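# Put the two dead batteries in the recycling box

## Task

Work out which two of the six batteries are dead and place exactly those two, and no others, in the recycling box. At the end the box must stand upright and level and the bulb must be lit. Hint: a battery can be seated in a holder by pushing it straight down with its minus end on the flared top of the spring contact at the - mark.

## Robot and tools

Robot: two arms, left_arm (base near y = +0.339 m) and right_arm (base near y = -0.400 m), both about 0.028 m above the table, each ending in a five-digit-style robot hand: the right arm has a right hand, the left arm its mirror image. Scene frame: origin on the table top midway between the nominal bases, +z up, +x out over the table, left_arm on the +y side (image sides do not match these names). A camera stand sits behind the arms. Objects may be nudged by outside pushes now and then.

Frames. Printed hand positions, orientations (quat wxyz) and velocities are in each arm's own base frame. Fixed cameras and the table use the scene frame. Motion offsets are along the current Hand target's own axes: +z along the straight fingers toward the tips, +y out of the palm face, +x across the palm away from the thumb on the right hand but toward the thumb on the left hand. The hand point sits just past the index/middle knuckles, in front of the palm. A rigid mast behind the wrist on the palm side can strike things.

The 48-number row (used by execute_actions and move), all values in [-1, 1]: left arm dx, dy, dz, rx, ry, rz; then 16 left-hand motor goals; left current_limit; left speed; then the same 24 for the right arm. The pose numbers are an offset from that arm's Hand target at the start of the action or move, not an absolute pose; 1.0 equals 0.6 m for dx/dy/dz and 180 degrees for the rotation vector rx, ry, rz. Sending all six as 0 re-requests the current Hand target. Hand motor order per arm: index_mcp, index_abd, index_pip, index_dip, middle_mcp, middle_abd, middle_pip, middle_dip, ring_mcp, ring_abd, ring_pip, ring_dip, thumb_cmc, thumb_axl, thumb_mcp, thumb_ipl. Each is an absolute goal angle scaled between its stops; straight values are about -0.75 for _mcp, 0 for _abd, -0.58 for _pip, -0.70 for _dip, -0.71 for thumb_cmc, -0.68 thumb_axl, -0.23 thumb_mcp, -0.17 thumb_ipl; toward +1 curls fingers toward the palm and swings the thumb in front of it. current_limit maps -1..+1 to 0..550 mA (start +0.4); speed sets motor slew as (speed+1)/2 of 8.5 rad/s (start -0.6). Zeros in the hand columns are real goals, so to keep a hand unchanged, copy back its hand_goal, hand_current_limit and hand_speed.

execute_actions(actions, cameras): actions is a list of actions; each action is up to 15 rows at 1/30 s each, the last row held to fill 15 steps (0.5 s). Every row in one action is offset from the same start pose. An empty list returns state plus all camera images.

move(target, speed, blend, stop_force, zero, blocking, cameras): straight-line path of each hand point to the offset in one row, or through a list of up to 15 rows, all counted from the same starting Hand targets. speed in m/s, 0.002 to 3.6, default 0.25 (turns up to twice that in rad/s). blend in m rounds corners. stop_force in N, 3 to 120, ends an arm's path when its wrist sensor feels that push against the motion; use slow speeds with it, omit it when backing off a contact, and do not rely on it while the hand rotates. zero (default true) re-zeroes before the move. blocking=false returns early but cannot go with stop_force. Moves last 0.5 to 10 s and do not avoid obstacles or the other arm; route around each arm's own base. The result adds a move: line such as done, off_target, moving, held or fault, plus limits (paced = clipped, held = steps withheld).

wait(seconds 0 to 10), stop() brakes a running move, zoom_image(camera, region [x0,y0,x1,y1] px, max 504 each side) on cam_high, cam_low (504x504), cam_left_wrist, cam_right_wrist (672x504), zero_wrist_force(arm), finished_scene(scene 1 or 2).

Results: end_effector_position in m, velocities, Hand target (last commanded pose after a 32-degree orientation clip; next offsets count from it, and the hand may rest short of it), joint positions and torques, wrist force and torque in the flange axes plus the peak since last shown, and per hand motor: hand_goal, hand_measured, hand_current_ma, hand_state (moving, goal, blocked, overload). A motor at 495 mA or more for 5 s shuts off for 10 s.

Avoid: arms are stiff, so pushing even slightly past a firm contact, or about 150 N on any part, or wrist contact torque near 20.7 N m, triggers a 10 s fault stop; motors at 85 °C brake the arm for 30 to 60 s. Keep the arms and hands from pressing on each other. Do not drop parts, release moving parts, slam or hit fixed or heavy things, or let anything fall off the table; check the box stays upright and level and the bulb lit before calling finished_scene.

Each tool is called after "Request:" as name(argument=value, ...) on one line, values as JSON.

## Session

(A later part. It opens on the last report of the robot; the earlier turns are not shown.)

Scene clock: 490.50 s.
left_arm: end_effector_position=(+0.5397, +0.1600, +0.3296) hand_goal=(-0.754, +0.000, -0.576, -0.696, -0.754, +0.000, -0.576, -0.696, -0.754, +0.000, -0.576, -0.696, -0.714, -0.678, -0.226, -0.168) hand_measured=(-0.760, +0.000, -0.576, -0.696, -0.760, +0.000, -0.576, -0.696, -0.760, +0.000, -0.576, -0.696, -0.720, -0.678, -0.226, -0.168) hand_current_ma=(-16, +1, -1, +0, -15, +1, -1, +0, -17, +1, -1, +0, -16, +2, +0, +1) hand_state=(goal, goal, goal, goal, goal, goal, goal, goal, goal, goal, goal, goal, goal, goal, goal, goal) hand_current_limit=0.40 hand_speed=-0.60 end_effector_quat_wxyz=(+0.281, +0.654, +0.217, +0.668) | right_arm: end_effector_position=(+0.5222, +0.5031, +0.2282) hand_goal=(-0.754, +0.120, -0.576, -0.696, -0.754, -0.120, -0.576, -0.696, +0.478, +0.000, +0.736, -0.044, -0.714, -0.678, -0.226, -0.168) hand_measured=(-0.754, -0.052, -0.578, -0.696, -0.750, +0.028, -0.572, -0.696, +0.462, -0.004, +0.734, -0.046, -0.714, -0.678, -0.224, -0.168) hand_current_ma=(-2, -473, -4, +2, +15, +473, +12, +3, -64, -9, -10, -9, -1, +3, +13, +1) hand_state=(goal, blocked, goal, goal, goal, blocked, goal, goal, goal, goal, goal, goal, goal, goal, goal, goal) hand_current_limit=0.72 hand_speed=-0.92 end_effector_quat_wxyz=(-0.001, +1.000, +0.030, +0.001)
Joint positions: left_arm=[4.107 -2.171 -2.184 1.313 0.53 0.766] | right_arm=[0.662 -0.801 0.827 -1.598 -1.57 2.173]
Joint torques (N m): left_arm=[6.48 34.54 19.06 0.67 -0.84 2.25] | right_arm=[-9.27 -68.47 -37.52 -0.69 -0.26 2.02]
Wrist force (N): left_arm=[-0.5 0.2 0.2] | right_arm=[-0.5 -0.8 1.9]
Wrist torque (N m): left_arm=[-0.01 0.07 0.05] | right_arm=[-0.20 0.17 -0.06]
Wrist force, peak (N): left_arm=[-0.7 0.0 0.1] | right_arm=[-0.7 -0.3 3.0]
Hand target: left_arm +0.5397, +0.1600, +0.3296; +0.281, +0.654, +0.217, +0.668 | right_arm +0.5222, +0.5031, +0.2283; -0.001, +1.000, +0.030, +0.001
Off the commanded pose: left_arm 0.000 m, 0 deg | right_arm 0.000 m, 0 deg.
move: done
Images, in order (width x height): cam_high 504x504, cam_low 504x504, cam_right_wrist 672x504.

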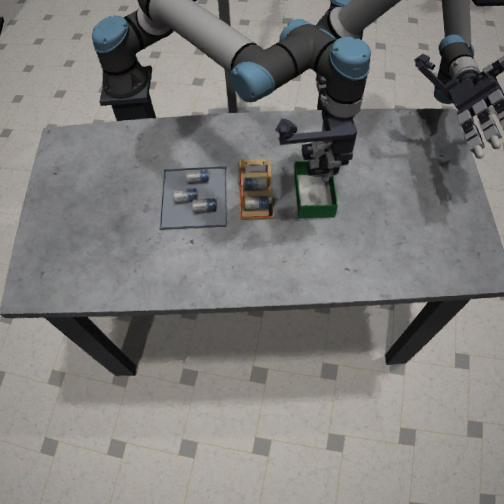

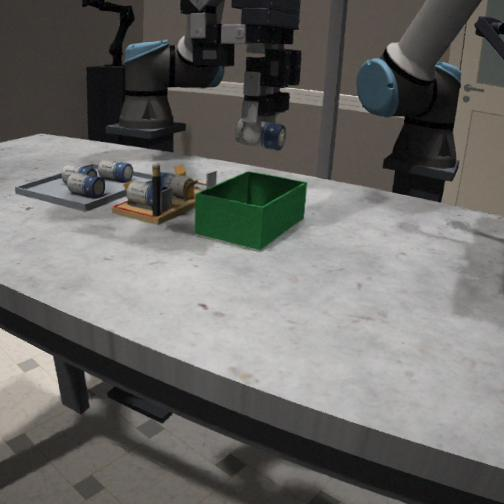

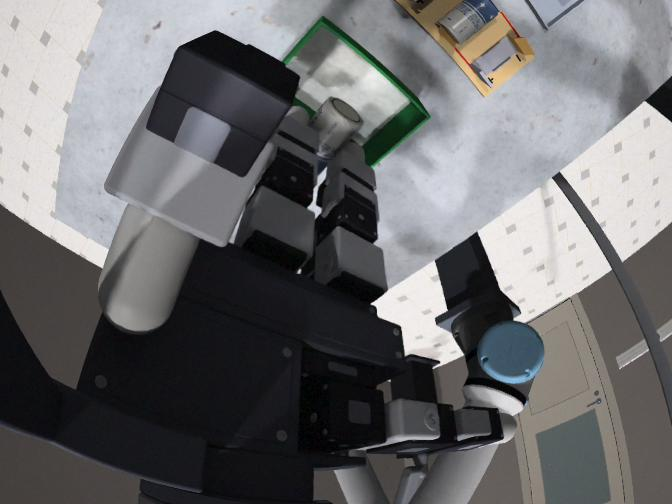

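Request:
zoom_image(camera="cam_low", region=[220, 80, 310, 170])

Scaled by 5.600 from the camera's 504x504 image, which has a finer 720x720 frame.

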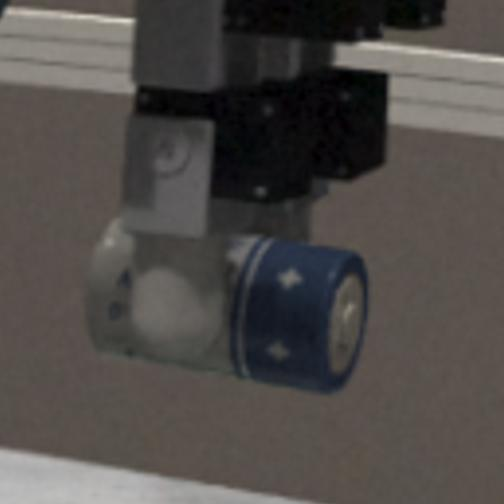

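Request:
move(target=[0,0,0,0,0,0,-0.754,0,-0.576,-0.696,-0.754,0,-0.576,-0.696,-0.754,0,-0.576,-0.696,-0.714,-0.678,-0.226,-0.168,0.4,-0.6,-0.2184,0.2675,0,0,0,0.0194,-0.754,0.12,-0.576,-0.696,-0.754,-0.12,-0.576,-0.696,0.479,0,0.737,-0.043,-0.714,-0.678,-0.226,-0.168,0.72,-0.92], speed=0.2, cameras=["cam_right_wrist","cam_low","cam_high"])

Request:
zoom_image(camera="cam_high", region=[220, 120, 290, 190])

Request:
zoom_image(camera="cam_low", region=[100, 110, 230, 240])

Request:
zoom_image(camera="cam_right_wrist", region=[200, 0, 460, 220])

Scene clock: 499.17 s.
left_arm: end_effector_position=(+0.5397, +0.1600, +0.3296) hand_goal=(-0.754, +0.000, -0.576, -0.696, -0.754, +0.000, -0.576, -0.696, -0.754, +0.000, -0.576, -0.696, -0.714, -0.678, -0.226, -0.168) hand_measured=(-0.760, +0.000, -0.576, -0.696, -0.760, +0.000, -0.576, -0.696, -0.760, +0.000, -0.576, -0.696, -0.720, -0.678, -0.226, -0.168) hand_current_ma=(-16, +1, -1, +0, -15, +1, -1, +0, -17, +1, -1, +0, -16, +2, +0, +1) hand_state=(goal, goal, goal, goal, goal, goal, goal, goal, goal, goal, goal, goal, goal, goal, goal, goal) hand_current_limit=0.40 hand_speed=-0.60 end_effector_quat_wxyz=(+0.281, +0.654, +0.217, +0.668) | right_arm: end_effector_position=(+0.4010, +0.3352, +0.2278) hand_goal=(-0.754, +0.120, -0.576, -0.696, -0.754, -0.120, -0.576, -0.696, +0.478, +0.000, +0.736, -0.044, -0.714, -0.678, -0.226, -0.168) hand_measured=(-0.754, -0.052, -0.578, -0.696, -0.750, +0.028, -0.572, -0.696, +0.462, -0.004, +0.734, -0.046, -0.714, -0.678, -0.224, -0.168) hand_current_ma=(-3, -473, -4, +2, +15, +473, +12, +3, -64, -9, -10, -9, -1, +3, +13, +1) hand_state=(goal, blocked, goal, goal, goal, blocked, goal, goal, goal, goal, goal, goal, goal, goal, goal, goal) hand_current_limit=0.72 hand_speed=-0.92 end_effector_quat_wxyz=(-0.001, +1.000, -0.001, +0.001)
Joint positions: left_arm=[4.107 -2.171 -2.184 1.313 0.53 0.766] | right_arm=[0.556 -1.316 1.618 -1.874 -1.57 2.128]
Joint torques (N m): left_arm=[7.73 32.44 17.55 0.83 -0.8 2.58] | right_arm=[-12.66 -54.65 -25.36 -6.88 1.29 -2.52]
Wrist force (N): left_arm=[-0.3 0.0 0.0] | right_arm=[-0.7 -0.4 2.0]
Wrist torque (N m): left_arm=[-0.01 0.05 0.08] | right_arm=[-0.15 0.20 -0.06]
Wrist force, peak (N): left_arm=[-0.6 0.1 -0.1] | right_arm=[-0.5 -1.3 2.3]
Hand target: left_arm +0.5397, +0.1600, +0.3296; +0.281, +0.654, +0.217, +0.668 | right_arm +0.4009, +0.3351, +0.2279; -0.001, +1.000, -0.001, +0.001
Off the commanded pose: left_arm 0.000 m, 0 deg | right_arm 0.000 m, 0 deg.
move: done
Images, in order (width x height): cam_high 504x504, cam_low 504x504, cam_right_wrist 672x504.

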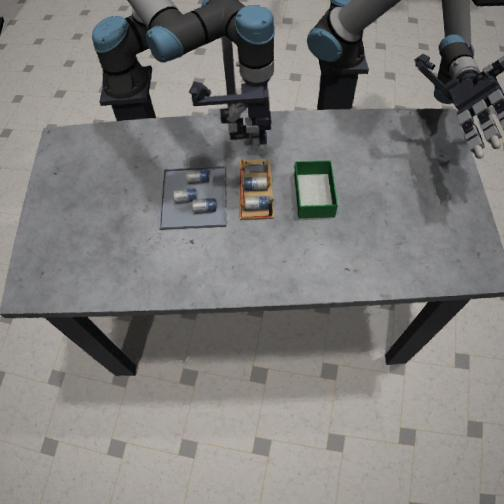

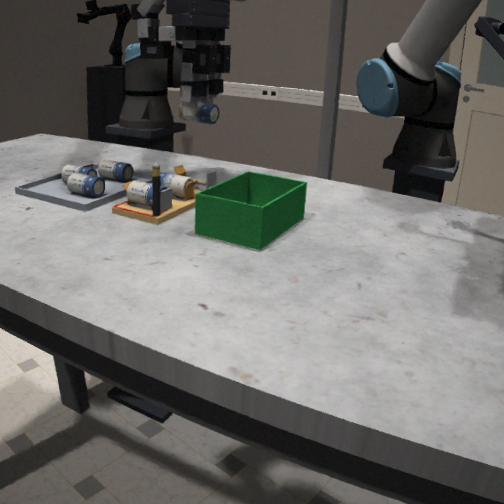

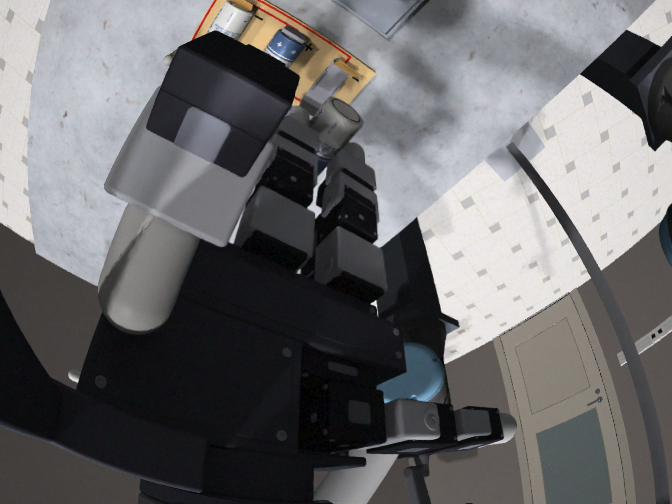

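Scaled by 7.200 from the camera's 504x504 image, which has a finer 720x720 frame.

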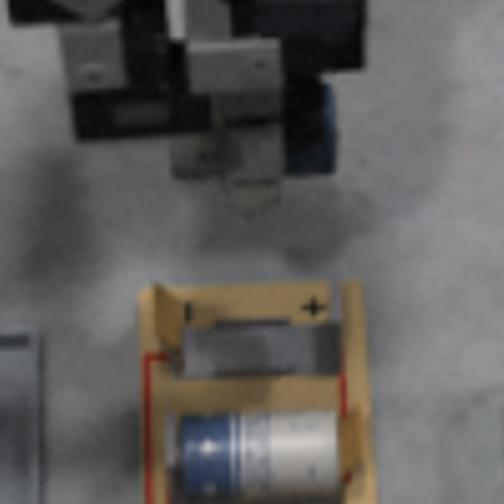

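Scaled by 3.877 from the camera's 504x504 image, which has a finer 720x720 frame.

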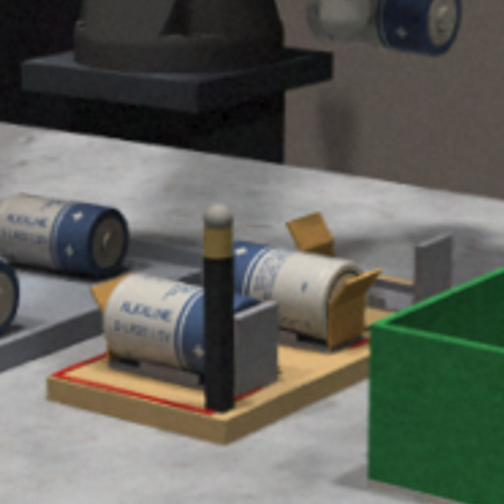

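Scaled by 1.938 from the camera's 672x504 image, which has a finer 960x720 frame.

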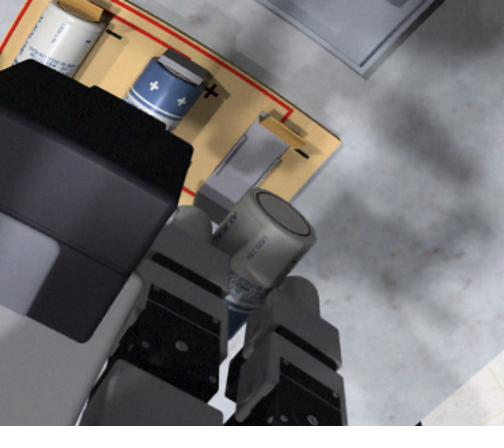

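Request:
move(target=[0,0,0,0,0,0,-0.754,0,-0.576,-0.696,-0.754,0,-0.576,-0.696,-0.754,0,-0.576,-0.696,-0.714,-0.678,-0.226,-0.168,0.4,-0.6,0,-0.017,0.0882,-0.0278,0,0,-0.754,0.12,-0.576,-0.696,-0.754,-0.12,-0.576,-0.696,0.479,0,0.737,-0.043,-0.714,-0.678,-0.226,-0.168,0.76,-0.92], speed=0.1, cameras=["cam_right_wrist","cam_low","cam_high"])

Request:
zoom_image(camera="cam_high", region=[235, 140, 285, 190])

Request:
zoom_image(camera="cam_low", region=[140, 120, 230, 210])

Request:
zoom_image(camera="cam_right_wrist", region=[200, 0, 460, 220])

Scene clock: 502.43 s.
left_arm: end_effector_position=(+0.5397, +0.1600, +0.3296) hand_goal=(-0.754, +0.000, -0.576, -0.696, -0.754, +0.000, -0.576, -0.696, -0.754, +0.000, -0.576, -0.696, -0.714, -0.678, -0.226, -0.168) hand_measured=(-0.760, +0.000, -0.576, -0.696, -0.760, +0.000, -0.576, -0.696, -0.760, +0.000, -0.576, -0.696, -0.720, -0.678, -0.226, -0.168) hand_current_ma=(-16, +1, -1, +0, -15, +1, -1, +0, -17, +1, -1, +0, -16, +2, +0, +1) hand_state=(goal, goal, goal, goal, goal, goal, goal, goal, goal, goal, goal, goal, goal, goal, goal, goal) hand_current_limit=0.40 hand_speed=-0.60 end_effector_quat_wxyz=(+0.281, +0.654, +0.217, +0.668) | right_arm: end_effector_position=(+0.4010, +0.3453, +0.1751) hand_goal=(-0.754, +0.120, -0.576, -0.696, -0.754, -0.120, -0.576, -0.696, +0.478, +0.000, +0.736, -0.044, -0.714, -0.678, -0.226, -0.168) hand_measured=(-0.756, -0.052, -0.578, -0.696, -0.750, +0.026, -0.572, -0.696, +0.464, -0.004, +0.734, -0.046, -0.714, -0.678, -0.224, -0.168) hand_current_ma=(-4, -484, -4, +2, +15, +484, +12, +3, -64, -9, -10, -9, -1, +3, +13, +1) hand_state=(goal, blocked, goal, goal, goal, blocked, goal, goal, goal, goal, goal, goal, goal, goal, goal, goal) hand_current_limit=0.76 hand_speed=-0.92 end_effector_quat_wxyz=(+0.043, +0.999, -0.001, +0.001)
Joint positions: left_arm=[4.107 -2.171 -2.184 1.313 0.53 0.766] | right_arm=[0.598 -1.221 1.642 -1.945 -1.642 2.172]
Joint torques (N m): left_arm=[8.26 34.2 18.82 0.75 -0.77 2.3] | right_arm=[13.46 -45.44 -24.68 -6.73 -1.47 2.52]
Wrist force (N): left_arm=[-0.4 0.2 0.4] | right_arm=[-0.8 -1.0 2.1]
Wrist torque (N m): left_arm=[-0.02 0.06 0.06] | right_arm=[-0.20 0.19 -0.20]
Wrist force, peak (N): left_arm=[-0.7 0.2 0.3] | right_arm=[-0.8 -1.0 2.8]
Hand target: left_arm +0.5397, +0.1600, +0.3296; +0.281, +0.654, +0.217, +0.668 | right_arm +0.4010, +0.3454, +0.1749; +0.043, +0.999, -0.001, +0.001
Off the commanded pose: left_arm 0.000 m, 0 deg | right_arm 0.000 m, 0 deg.
move: done
Images, in order (width x height): cam_high 504x504, cam_low 504x504, cam_right_wrist 672x504.

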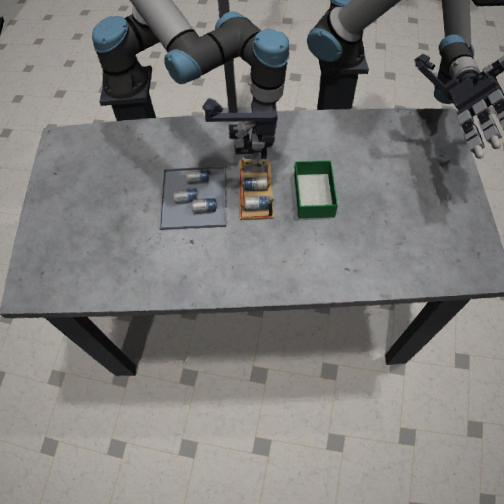

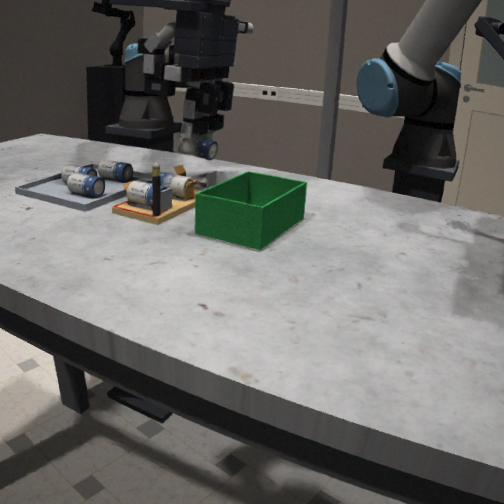

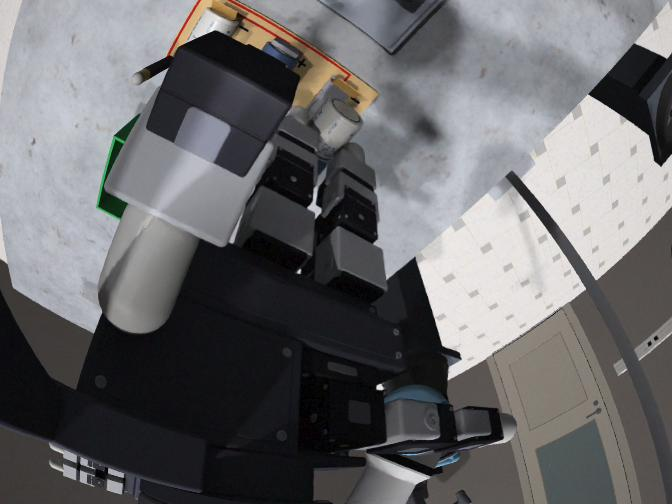

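Scaled by 10.080 from the camera's 504x504 image, which has a finer 720x720 frame.

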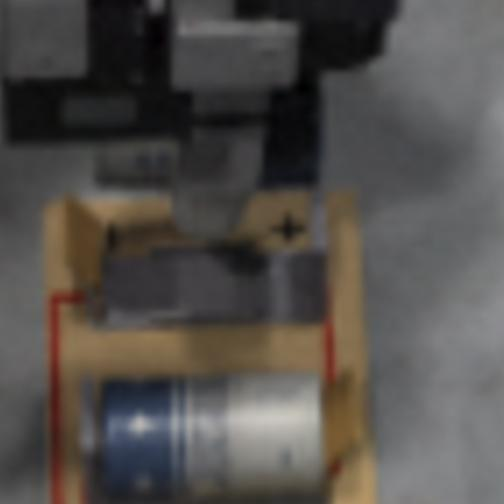

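Scaled by 5.600 from the camera's 504x504 image, which has a finer 720x720 frame.

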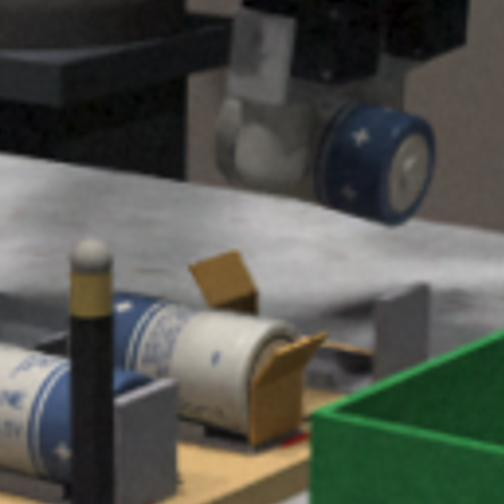

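Scaled by 1.938 from the camera's 672x504 image, which has a finer 960x720 frame.

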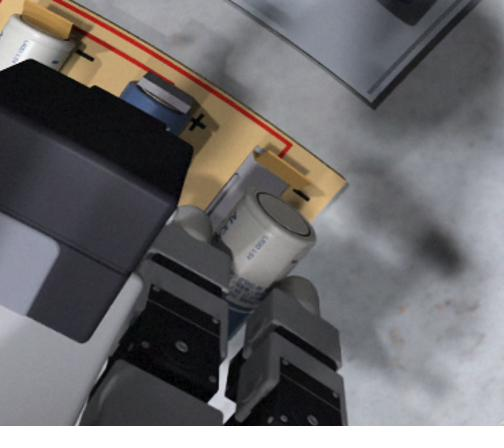

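Request:
move(target=[0,0,0,0,0,0,-0.754,0,-0.576,-0.696,-0.754,0,-0.576,-0.696,-0.754,0,-0.576,-0.696,-0.714,-0.678,-0.226,-0.168,0.4,-0.6,0,-0.004,0.0649,0,0,0,-0.754,0.12,-0.576,-0.696,-0.754,-0.12,-0.576,-0.696,0.479,0,0.737,-0.043,-0.714,-0.678,-0.226,-0.168,0.76,-0.92], speed=0.05, stop_force=5, cameras=["cam_right_wrist","cam_low","cam_high"])

Request:
zoom_image(camera="cam_high", region=[235, 140, 285, 190])

Request:
zoom_image(camera="cam_low", region=[140, 140, 230, 230])

Request:
zoom_image(camera="cam_right_wrist", region=[200, 0, 460, 220])

Scene clock: 505.87 s.
left_arm: end_effector_position=(+0.5397, +0.1600, +0.3296) hand_goal=(-0.754, +0.000, -0.576, -0.696, -0.754, +0.000, -0.576, -0.696, -0.754, +0.000, -0.576, -0.696, -0.714, -0.678, -0.226, -0.168) hand_measured=(-0.760, +0.000, -0.576, -0.696, -0.760, +0.000, -0.576, -0.696, -0.760, +0.000, -0.576, -0.696, -0.720, -0.678, -0.226, -0.168) hand_current_ma=(-16, +1, -1, +0, -15, +1, -1, +0, -17, +1, -1, +0, -16, +2, +0, +1) hand_state=(goal, goal, goal, goal, goal, goal, goal, goal, goal, goal, goal, goal, goal, goal, goal, goal) hand_current_limit=0.40 hand_speed=-0.60 end_effector_quat_wxyz=(+0.281, +0.654, +0.217, +0.668) | right_arm: end_effector_position=(+0.4010, +0.3444, +0.1400) hand_goal=(-0.754, +0.120, -0.576, -0.696, -0.754, -0.120, -0.576, -0.696, +0.478, +0.000, +0.736, -0.044, -0.714, -0.678, -0.226, -0.168) hand_measured=(-0.758, -0.052, -0.578, -0.696, -0.748, +0.022, -0.572, -0.694, +0.464, -0.004, +0.734, -0.046, -0.714, -0.678, -0.224, -0.168) hand_current_ma=(-13, -484, -5, +1, +21, +484, +16, +4, -63, -9, -10, -9, -1, +3, +13, +1) hand_state=(goal, blocked, goal, goal, goal, blocked, goal, goal, goal, goal, goal, goal, goal, goal, goal, goal) hand_current_limit=0.76 hand_speed=-0.92 end_effector_quat_wxyz=(+0.043, +0.999, -0.001, +0.001)
Joint positions: left_arm=[4.107 -2.171 -2.184 1.313 0.53 0.766] | right_arm=[0.597 -1.185 1.691 -2.029 -1.642 2.171]
Joint torques (N m): left_arm=[6.06 34.24 19.37 0.59 -0.65 2.69] | right_arm=[3.72 -59.59 -34.19 -0.74 -1.02 1.06]
Wrist force (N): left_arm=[-0.3 0.1 0.0] | right_arm=[-1.1 -0.8 1.8]
Wrist torque (N m): left_arm=[0.00 0.03 0.08] | right_arm=[-0.13 0.15 -0.23]
Wrist force, peak (N): left_arm=[-0.6 0.1 0.3] | right_arm=[-2.6 -0.5 -6.0]
Hand target: left_arm +0.5397, +0.1600, +0.3296; +0.281, +0.654, +0.217, +0.668 | right_arm +0.4010, +0.3445, +0.1400; +0.043, +0.999, -0.001, +0.001 (not the last commanded pose)
Off the commanded pose: left_arm 0.000 m, 0 deg | right_arm 0.004 m, 0 deg.
move: contact (right_arm)
Images, in order (width x height): cam_high 504x504, cam_low 504x504, cam_right_wrist 672x504.

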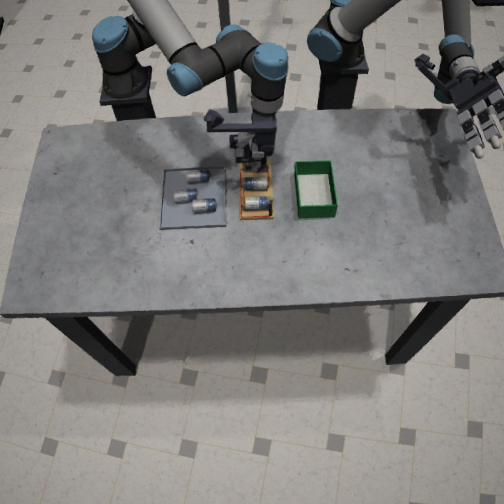

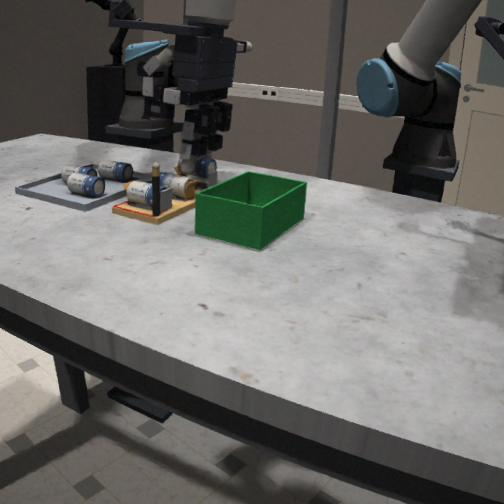

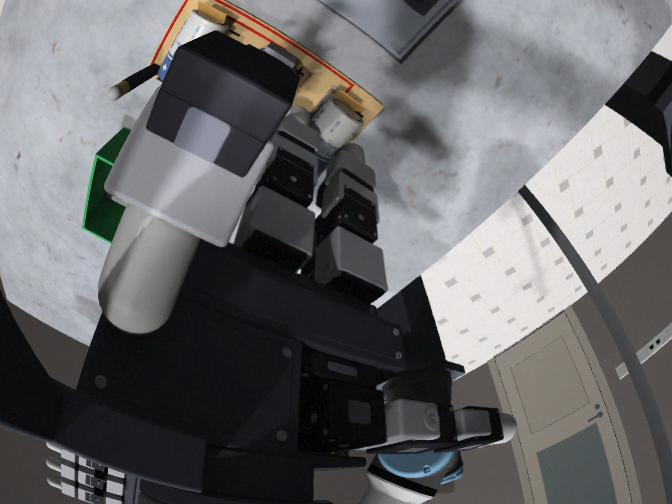

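Scaled by 10.080 from the camera's 504x504 image, which has a finer 720x720 frame.

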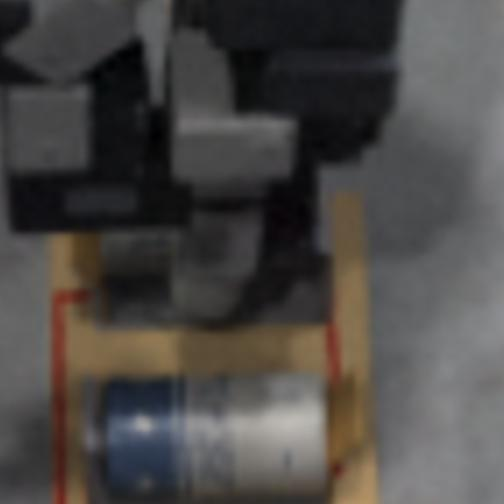

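Scaled by 5.600 from the camera's 504x504 image, which has a finer 720x720 frame.

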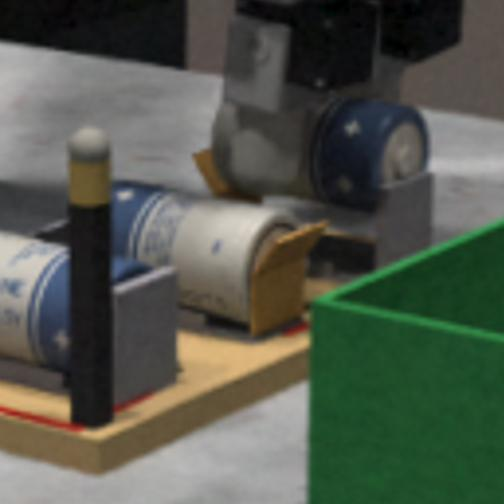

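Scaled by 1.938 from the camera's 672x504 image, which has a finer 960x720 frame.

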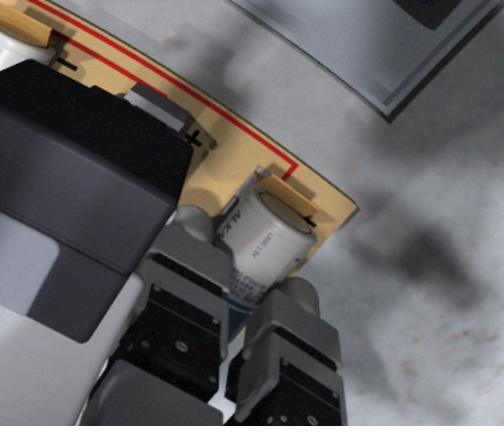

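Request:
move(target=[0,0,0,0,0,0,-0.754,0,-0.576,-0.696,-0.754,0,-0.576,-0.696,-0.754,0,-0.576,-0.696,-0.714,-0.678,-0.226,-0.168,0.4,-0.6,0,-0.0015,0.0166,0,0,0,-0.754,0.14,-0.576,-0.696,-0.754,-0.14,-0.576,-0.696,0.479,0,0.737,-0.043,-0.714,-0.678,-0.226,-0.168,0.76,-0.92], speed=0.02, stop_force=15, cameras=["cam_right_wrist","cam_low","cam_high"])

Request:
zoom_image(camera="cam_low", region=[140, 140, 230, 230])

Request:
zoom_image(camera="cam_right_wrist", region=[200, 0, 460, 220])

Scene clock: 508.27 s.
left_arm: end_effector_position=(+0.5397, +0.1600, +0.3296) hand_goal=(-0.754, +0.000, -0.576, -0.696, -0.754, +0.000, -0.576, -0.696, -0.754, +0.000, -0.576, -0.696, -0.714, -0.678, -0.226, -0.168) hand_measured=(-0.760, +0.000, -0.576, -0.696, -0.760, +0.000, -0.576, -0.696, -0.760, +0.000, -0.576, -0.696, -0.720, -0.678, -0.226, -0.168) hand_current_ma=(-16, +1, -1, +0, -15, +1, -1, +0, -17, +1, -1, +0, -16, +2, +0, +1) hand_state=(goal, goal, goal, goal, goal, goal, goal, goal, goal, goal, goal, goal, goal, goal, goal, goal) hand_current_limit=0.40 hand_speed=-0.60 end_effector_quat_wxyz=(+0.281, +0.654, +0.217, +0.668) | right_arm: end_effector_position=(+0.4010, +0.3445, +0.1300) hand_goal=(-0.754, +0.140, -0.576, -0.696, -0.754, -0.140, -0.576, -0.696, +0.478, +0.000, +0.736, -0.044, -0.714, -0.678, -0.226, -0.168) hand_measured=(-0.744, -0.052, -0.572, -0.696, -0.738, +0.022, -0.566, -0.692, +0.464, -0.004, +0.734, -0.046, -0.714, -0.678, -0.224, -0.168) hand_current_ma=(+42, -484, +17, +2, +72, +484, +42, +12, -63, -9, -10, -9, -1, +3, +13, +1) hand_state=(goal, blocked, goal, goal, goal, blocked, goal, goal, goal, goal, goal, goal, goal, goal, goal, goal) hand_current_limit=0.76 hand_speed=-0.92 end_effector_quat_wxyz=(+0.043, +0.999, -0.001, +0.001)
Joint positions: left_arm=[4.107 -2.171 -2.184 1.313 0.53 0.766] | right_arm=[0.597 -1.173 1.703 -2.053 -1.642 2.171]
Joint torques (N m): left_arm=[7.05 33.84 19.04 0.76 -0.77 2.39] | right_arm=[12.83 -44.44 -21.33 -7.12 -0.51 2]
Wrist force (N): left_arm=[-0.3 0.2 0.0] | right_arm=[-1.7 1.6 -1.5]
Wrist torque (N m): left_arm=[0.01 0.04 0.08] | right_arm=[-0.01 0.06 -0.26]
Wrist force, peak (N): left_arm=[-0.6 0.3 -0.2] | right_arm=[-2.3 -0.3 -7.9]
Hand target: left_arm +0.5397, +0.1600, +0.3296; +0.281, +0.654, +0.217, +0.668 | right_arm +0.4010, +0.3445, +0.1300; +0.043, +0.999, -0.001, +0.001
Off the commanded pose: left_arm 0.000 m, 0 deg | right_arm 0.000 m, 0 deg.
move: done
Images, in order (width x height): cam_high 504x504, cam_low 504x504, cam_right_wrist 672x504.

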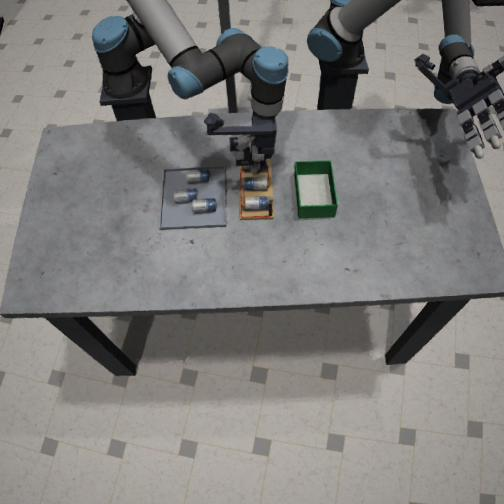

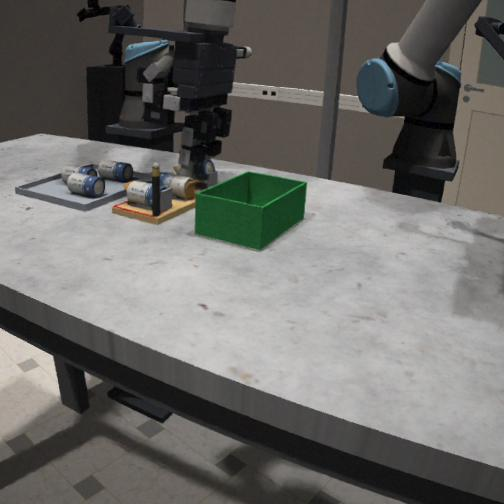

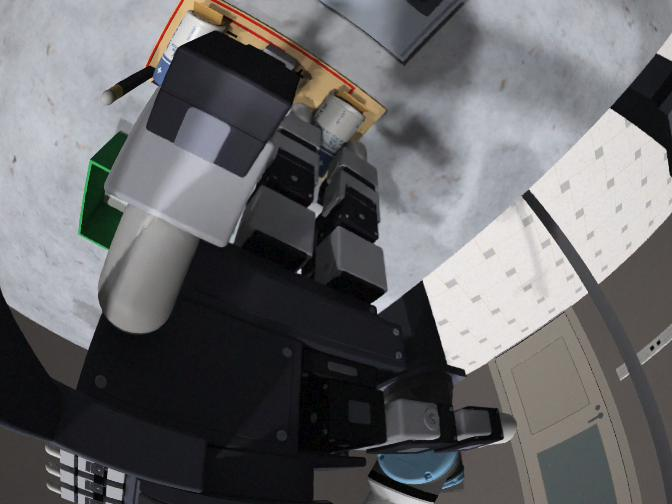

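Scaled by 5.600 from the camera's 504x504 image, which has a finer 720x720 frame.

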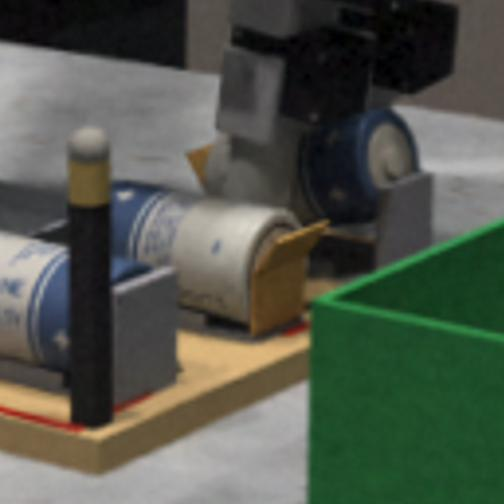

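Scaled by 1.938 from the camera's 672x504 image, which has a finer 960x720 frame.

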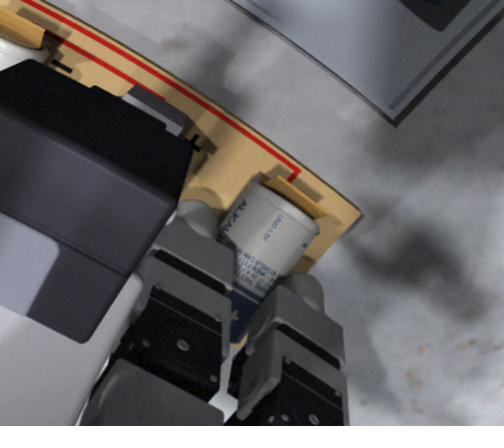

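Request:
zoom_image(camera="cam_low", region=[175, 150, 225, 200])

Request:
zoom_image(camera="cam_high", region=[235, 140, 285, 190])

Scaled by 10.080 from the camera's 504x504 image, which has a finer 720x720 frame.

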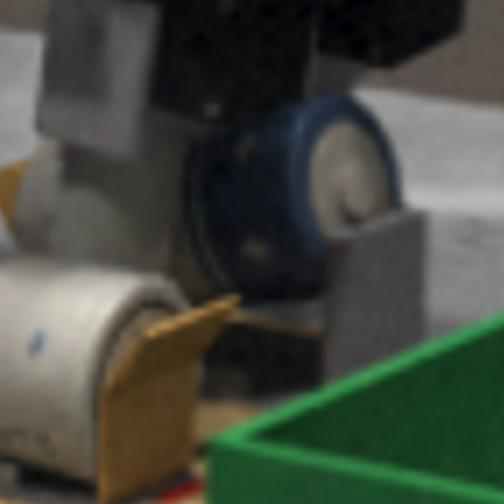

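Scaled by 10.080 from the camera's 504x504 image, which has a finer 720x720 frame.

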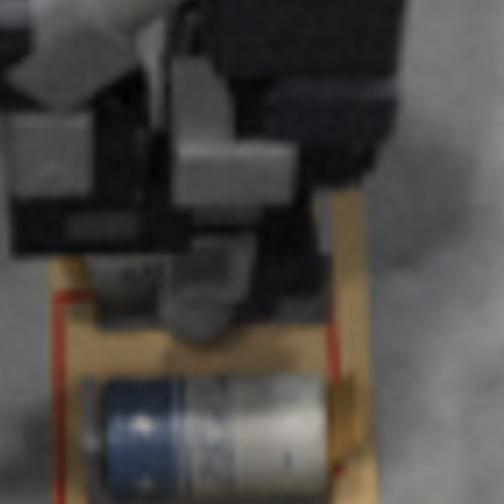

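Request:
move(target=[[0,0,0,0,0,0,-0.754,0,-0.576,-0.696,-0.754,0,-0.576,-0.696,-0.754,0,-0.576,-0.696,-0.714,-0.678,-0.226,-0.168,0.4,-0.6,0,0.0054,-0.00455,0,0,0,-0.754,0.14,-0.576,-0.696,-0.754,-0.14,-0.576,-0.696,0.479,0,0.737,-0.043,-0.714,-0.678,-0.226,-0.168,0.76,-0.92],[0,0,0,0,0,0,-0.754,0,-0.576,-0.696,-0.754,0,-0.576,-0.696,-0.754,0,-0.576,-0.696,-0.714,-0.678,-0.226,-0.168,0.4,-0.6,0,-0.02223,-0.01567,-0.0444,0,0,-0.754,0.14,-0.576,-0.696,-0.754,-0.14,-0.576,-0.696,0.479,0,0.737,-0.043,-0.714,-0.678,-0.226,-0.168,0.76,-0.92]], speed=0.02, stop_force=25, cameras=["cam_right_wrist","cam_low","cam_high"])

Request:
zoom_image(camera="cam_low", region=[165, 140, 235, 210])

Request:
zoom_image(camera="cam_right_wrist", region=[200, 0, 460, 220])

Request:
zoom_image(camera="cam_high", region=[235, 140, 285, 190])

Scene clock: 518.33 s.
left_arm: end_effector_position=(+0.5397, +0.1600, +0.3296) hand_goal=(-0.754, +0.000, -0.576, -0.696, -0.754, +0.000, -0.576, -0.696, -0.754, +0.000, -0.576, -0.696, -0.714, -0.678, -0.226, -0.168) hand_measured=(-0.760, +0.000, -0.576, -0.696, -0.760, +0.000, -0.576, -0.696, -0.760, +0.000, -0.576, -0.696, -0.720, -0.678, -0.226, -0.168) hand_current_ma=(-16, +1, -1, +0, -15, +1, -1, +0, -17, +1, -1, +0, -16, +2, +0, +1) hand_state=(goal, goal, goal, goal, goal, goal, goal, goal, goal, goal, goal, goal, goal, goal, goal, goal) hand_current_limit=0.40 hand_speed=-0.60 end_effector_quat_wxyz=(+0.281, +0.654, +0.217, +0.668) | right_arm: end_effector_position=(+0.4010, +0.3586, +0.1382) hand_goal=(-0.754, +0.140, -0.576, -0.696, -0.754, -0.140, -0.576, -0.696, +0.478, +0.000, +0.736, -0.044, -0.714, -0.678, -0.226, -0.168) hand_measured=(-0.764, -0.052, -0.582, -0.698, -0.754, +0.022, -0.576, -0.694, +0.464, -0.004, +0.734, -0.046, -0.714, -0.678, -0.224, -0.168) hand_current_ma=(-43, -484, -21, -7, -2, +484, +2, +4, -63, -9, -9, -9, -1, +3, +13, +1) hand_state=(goal, blocked, goal, goal, goal, blocked, goal, goal, goal, goal, goal, goal, goal, goal, goal, goal) hand_current_limit=0.76 hand_speed=-0.92 end_effector_quat_wxyz=(+0.112, +0.994, -0.001, +0.000)
Joint positions: left_arm=[4.107 -2.171 -2.184 1.313 0.53 0.766] | right_arm=[0.654 -1.103 1.595 -1.925 -1.75 2.239]
Joint torques (N m): left_arm=[7.11 34.07 17.49 0.29 -0.61 2.16] | right_arm=[12.64 -49.13 -33.78 -0.31 -1.94 2.49]
Wrist force (N): left_arm=[-0.4 0.3 -0.1] | right_arm=[-0.1 -1.3 0.6]
Wrist torque (N m): left_arm=[0.04 0.05 0.07] | right_arm=[0.00 0.21 -0.11]
Wrist force, peak (N): left_arm=[-0.5 0.3 0.4] | right_arm=[-1.7 1.8 -1.7]
Hand target: left_arm +0.5397, +0.1600, +0.3296; +0.281, +0.654, +0.217, +0.668 | right_arm +0.4010, +0.3586, +0.1382; +0.112, +0.994, -0.001, +0.000
Off the commanded pose: left_arm 0.000 m, 0 deg | right_arm 0.000 m, 0 deg.
move: done
Images, in order (width x height): cam_high 504x504, cam_low 504x504, cam_right_wrist 672x504.

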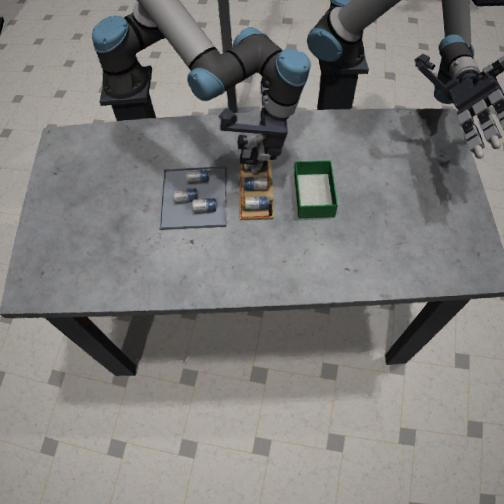

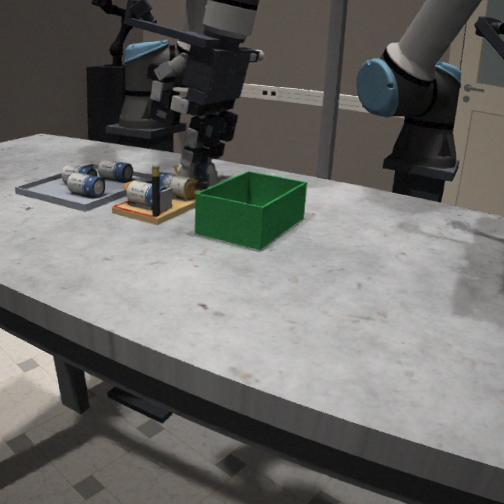

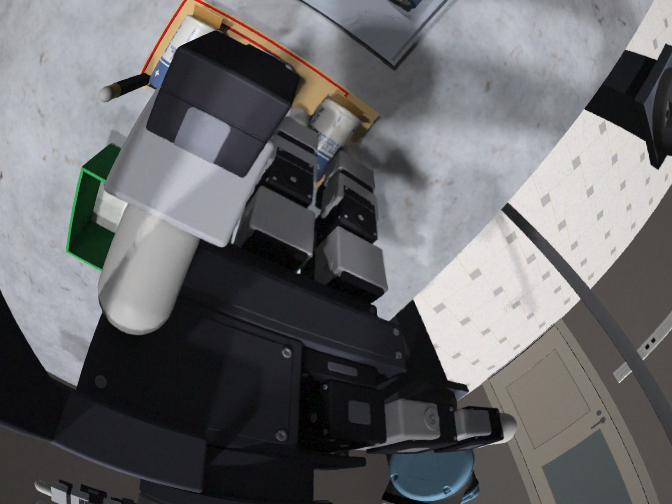

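Scaled by 7.200 from the camera's 504x504 image, which has a finer 720x720 frame.

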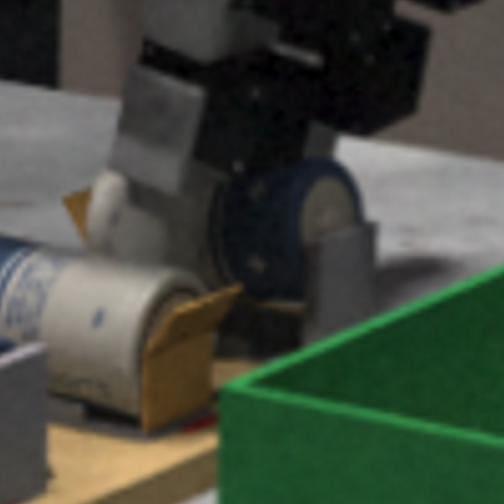

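Scaled by 1.938 from the camera's 672x504 image, which has a finer 960x720 frame.

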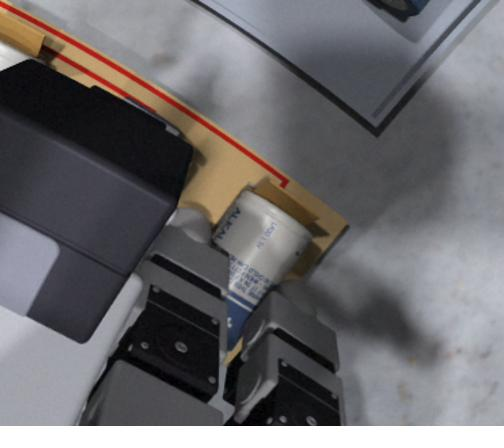

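Scaled by 10.080 from the camera's 504x504 image, which has a finer 720x720 frame.

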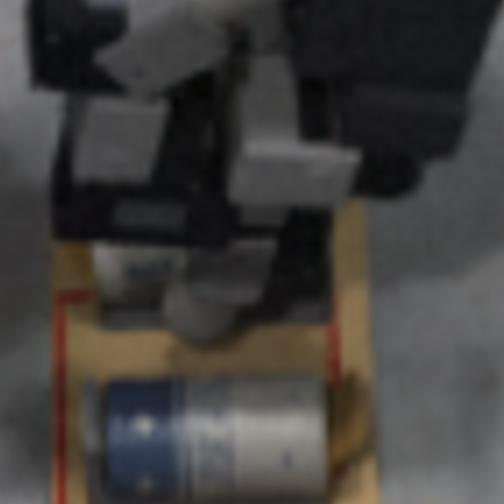

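Request:
move(target=[0,0,0,0,0,0,-0.754,0,-0.576,-0.696,-0.754,0,-0.576,-0.696,-0.754,0,-0.576,-0.696,-0.714,-0.678,-0.226,-0.168,0.4,-0.6,0,-0.00262,0.01137,0,0,0,-0.754,0.14,-0.576,-0.696,-0.754,-0.14,-0.576,-0.696,0.479,0,0.737,-0.043,-0.714,-0.678,-0.226,-0.168,0.76,-0.92], speed=0.02, stop_force=25, cameras=["cam_right_wrist","cam_low","cam_high"])

Request:
zoom_image(camera="cam_low", region=[165, 140, 235, 210])

Request:
zoom_image(camera="cam_right_wrist", region=[200, 0, 460, 220])

Scene clock: 520.57 s.
left_arm: end_effector_position=(+0.5397, +0.1600, +0.3296) hand_goal=(-0.754, +0.000, -0.576, -0.696, -0.754, +0.000, -0.576, -0.696, -0.754, +0.000, -0.576, -0.696, -0.714, -0.678, -0.226, -0.168) hand_measured=(-0.760, +0.000, -0.576, -0.696, -0.760, +0.000, -0.576, -0.696, -0.760, +0.000, -0.576, -0.696, -0.720, -0.678, -0.226, -0.168) hand_current_ma=(-16, +1, -1, +0, -15, +1, -1, +0, -17, +1, -1, +0, -16, +2, +0, +1) hand_state=(goal, goal, goal, goal, goal, goal, goal, goal, goal, goal, goal, goal, goal, goal, goal, goal) hand_current_limit=0.40 hand_speed=-0.60 end_effector_quat_wxyz=(+0.281, +0.654, +0.217, +0.668) | right_arm: end_effector_position=(+0.4010, +0.3586, +0.1312) hand_goal=(-0.754, +0.140, -0.576, -0.696, -0.754, -0.140, -0.576, -0.696, +0.478, +0.000, +0.736, -0.044, -0.714, -0.678, -0.226, -0.168) hand_measured=(-0.764, -0.052, -0.582, -0.698, -0.752, +0.022, -0.576, -0.694, +0.464, -0.004, +0.734, -0.046, -0.714, -0.678, -0.224, -0.168) hand_current_ma=(-41, -484, -23, -8, +10, +484, +2, +3, -63, -9, -9, -9, -1, +3, +13, +1) hand_state=(goal, blocked, goal, goal, goal, blocked, goal, goal, goal, goal, goal, goal, goal, goal, goal, goal) hand_current_limit=0.76 hand_speed=-0.92 end_effector_quat_wxyz=(+0.112, +0.994, -0.001, +0.000)
Joint positions: left_arm=[4.107 -2.171 -2.184 1.313 0.53 0.766] | right_arm=[0.654 -1.095 1.603 -1.94 -1.75 2.239]
Joint torques (N m): left_arm=[5.28 33.73 18.33 0.31 -0.61 2.58] | right_arm=[4.51 -42.35 -17.08 -5.81 -1.35 2.14]
Wrist force (N): left_arm=[-0.4 0.1 -0.3] | right_arm=[-2.2 -0.3 -10.9]
Wrist torque (N m): left_arm=[0.02 0.04 0.07] | right_arm=[0.80 -0.12 -0.29]
Wrist force, peak (N): left_arm=[-0.6 -0.1 0.3] | right_arm=[-2.6 -0.1 -11.2]
Hand target: left_arm +0.5397, +0.1600, +0.3296; +0.281, +0.654, +0.217, +0.668 | right_arm +0.4010, +0.3586, +0.1312; +0.112, +0.994, -0.001, +0.000
Off the commanded pose: left_arm 0.000 m, 0 deg | right_arm 0.000 m, 0 deg.
move: done
Images, in order (width x height): cam_high 504x504, cam_low 504x504, cam_right_wrist 672x504.

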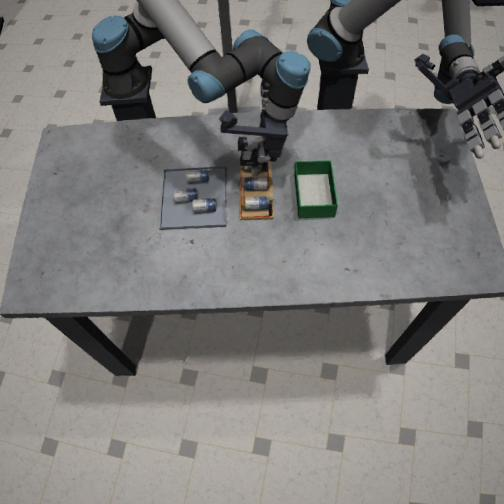

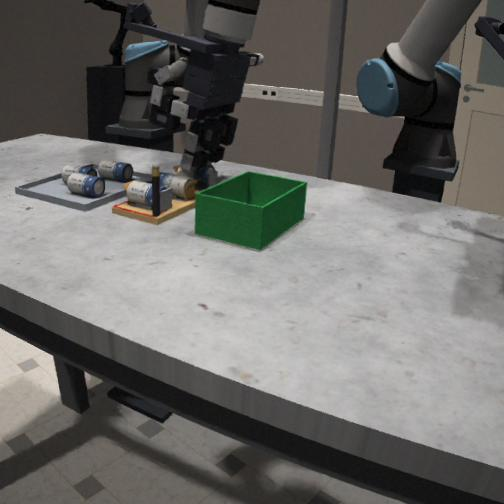

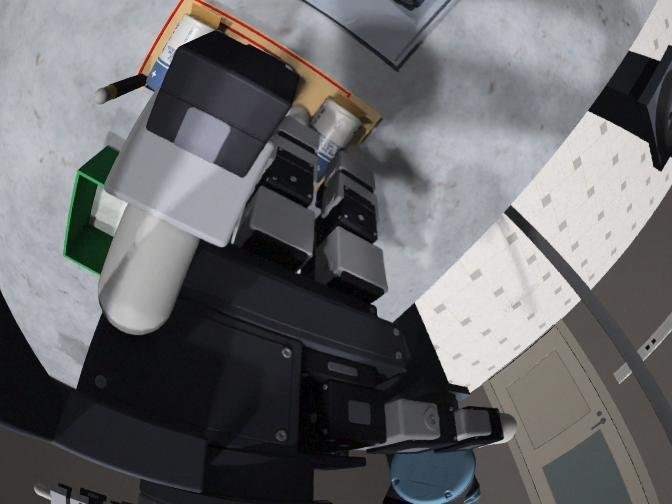

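Scaled by 7.200 from the camera's 504x504 image, which has a finer 720x720 frame.

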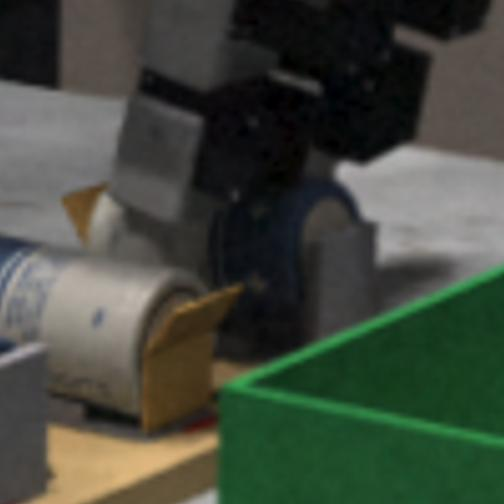

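Scaled by 1.938 from the camera's 672x504 image, which has a finer 960x720 frame.

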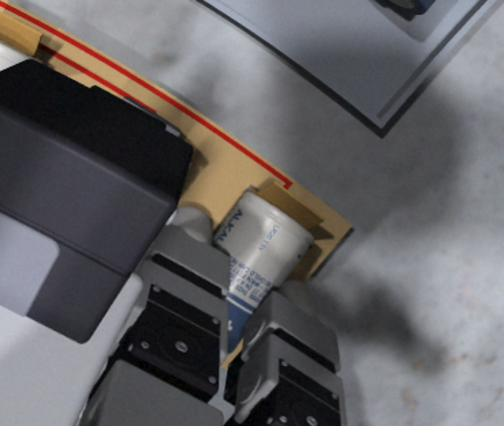

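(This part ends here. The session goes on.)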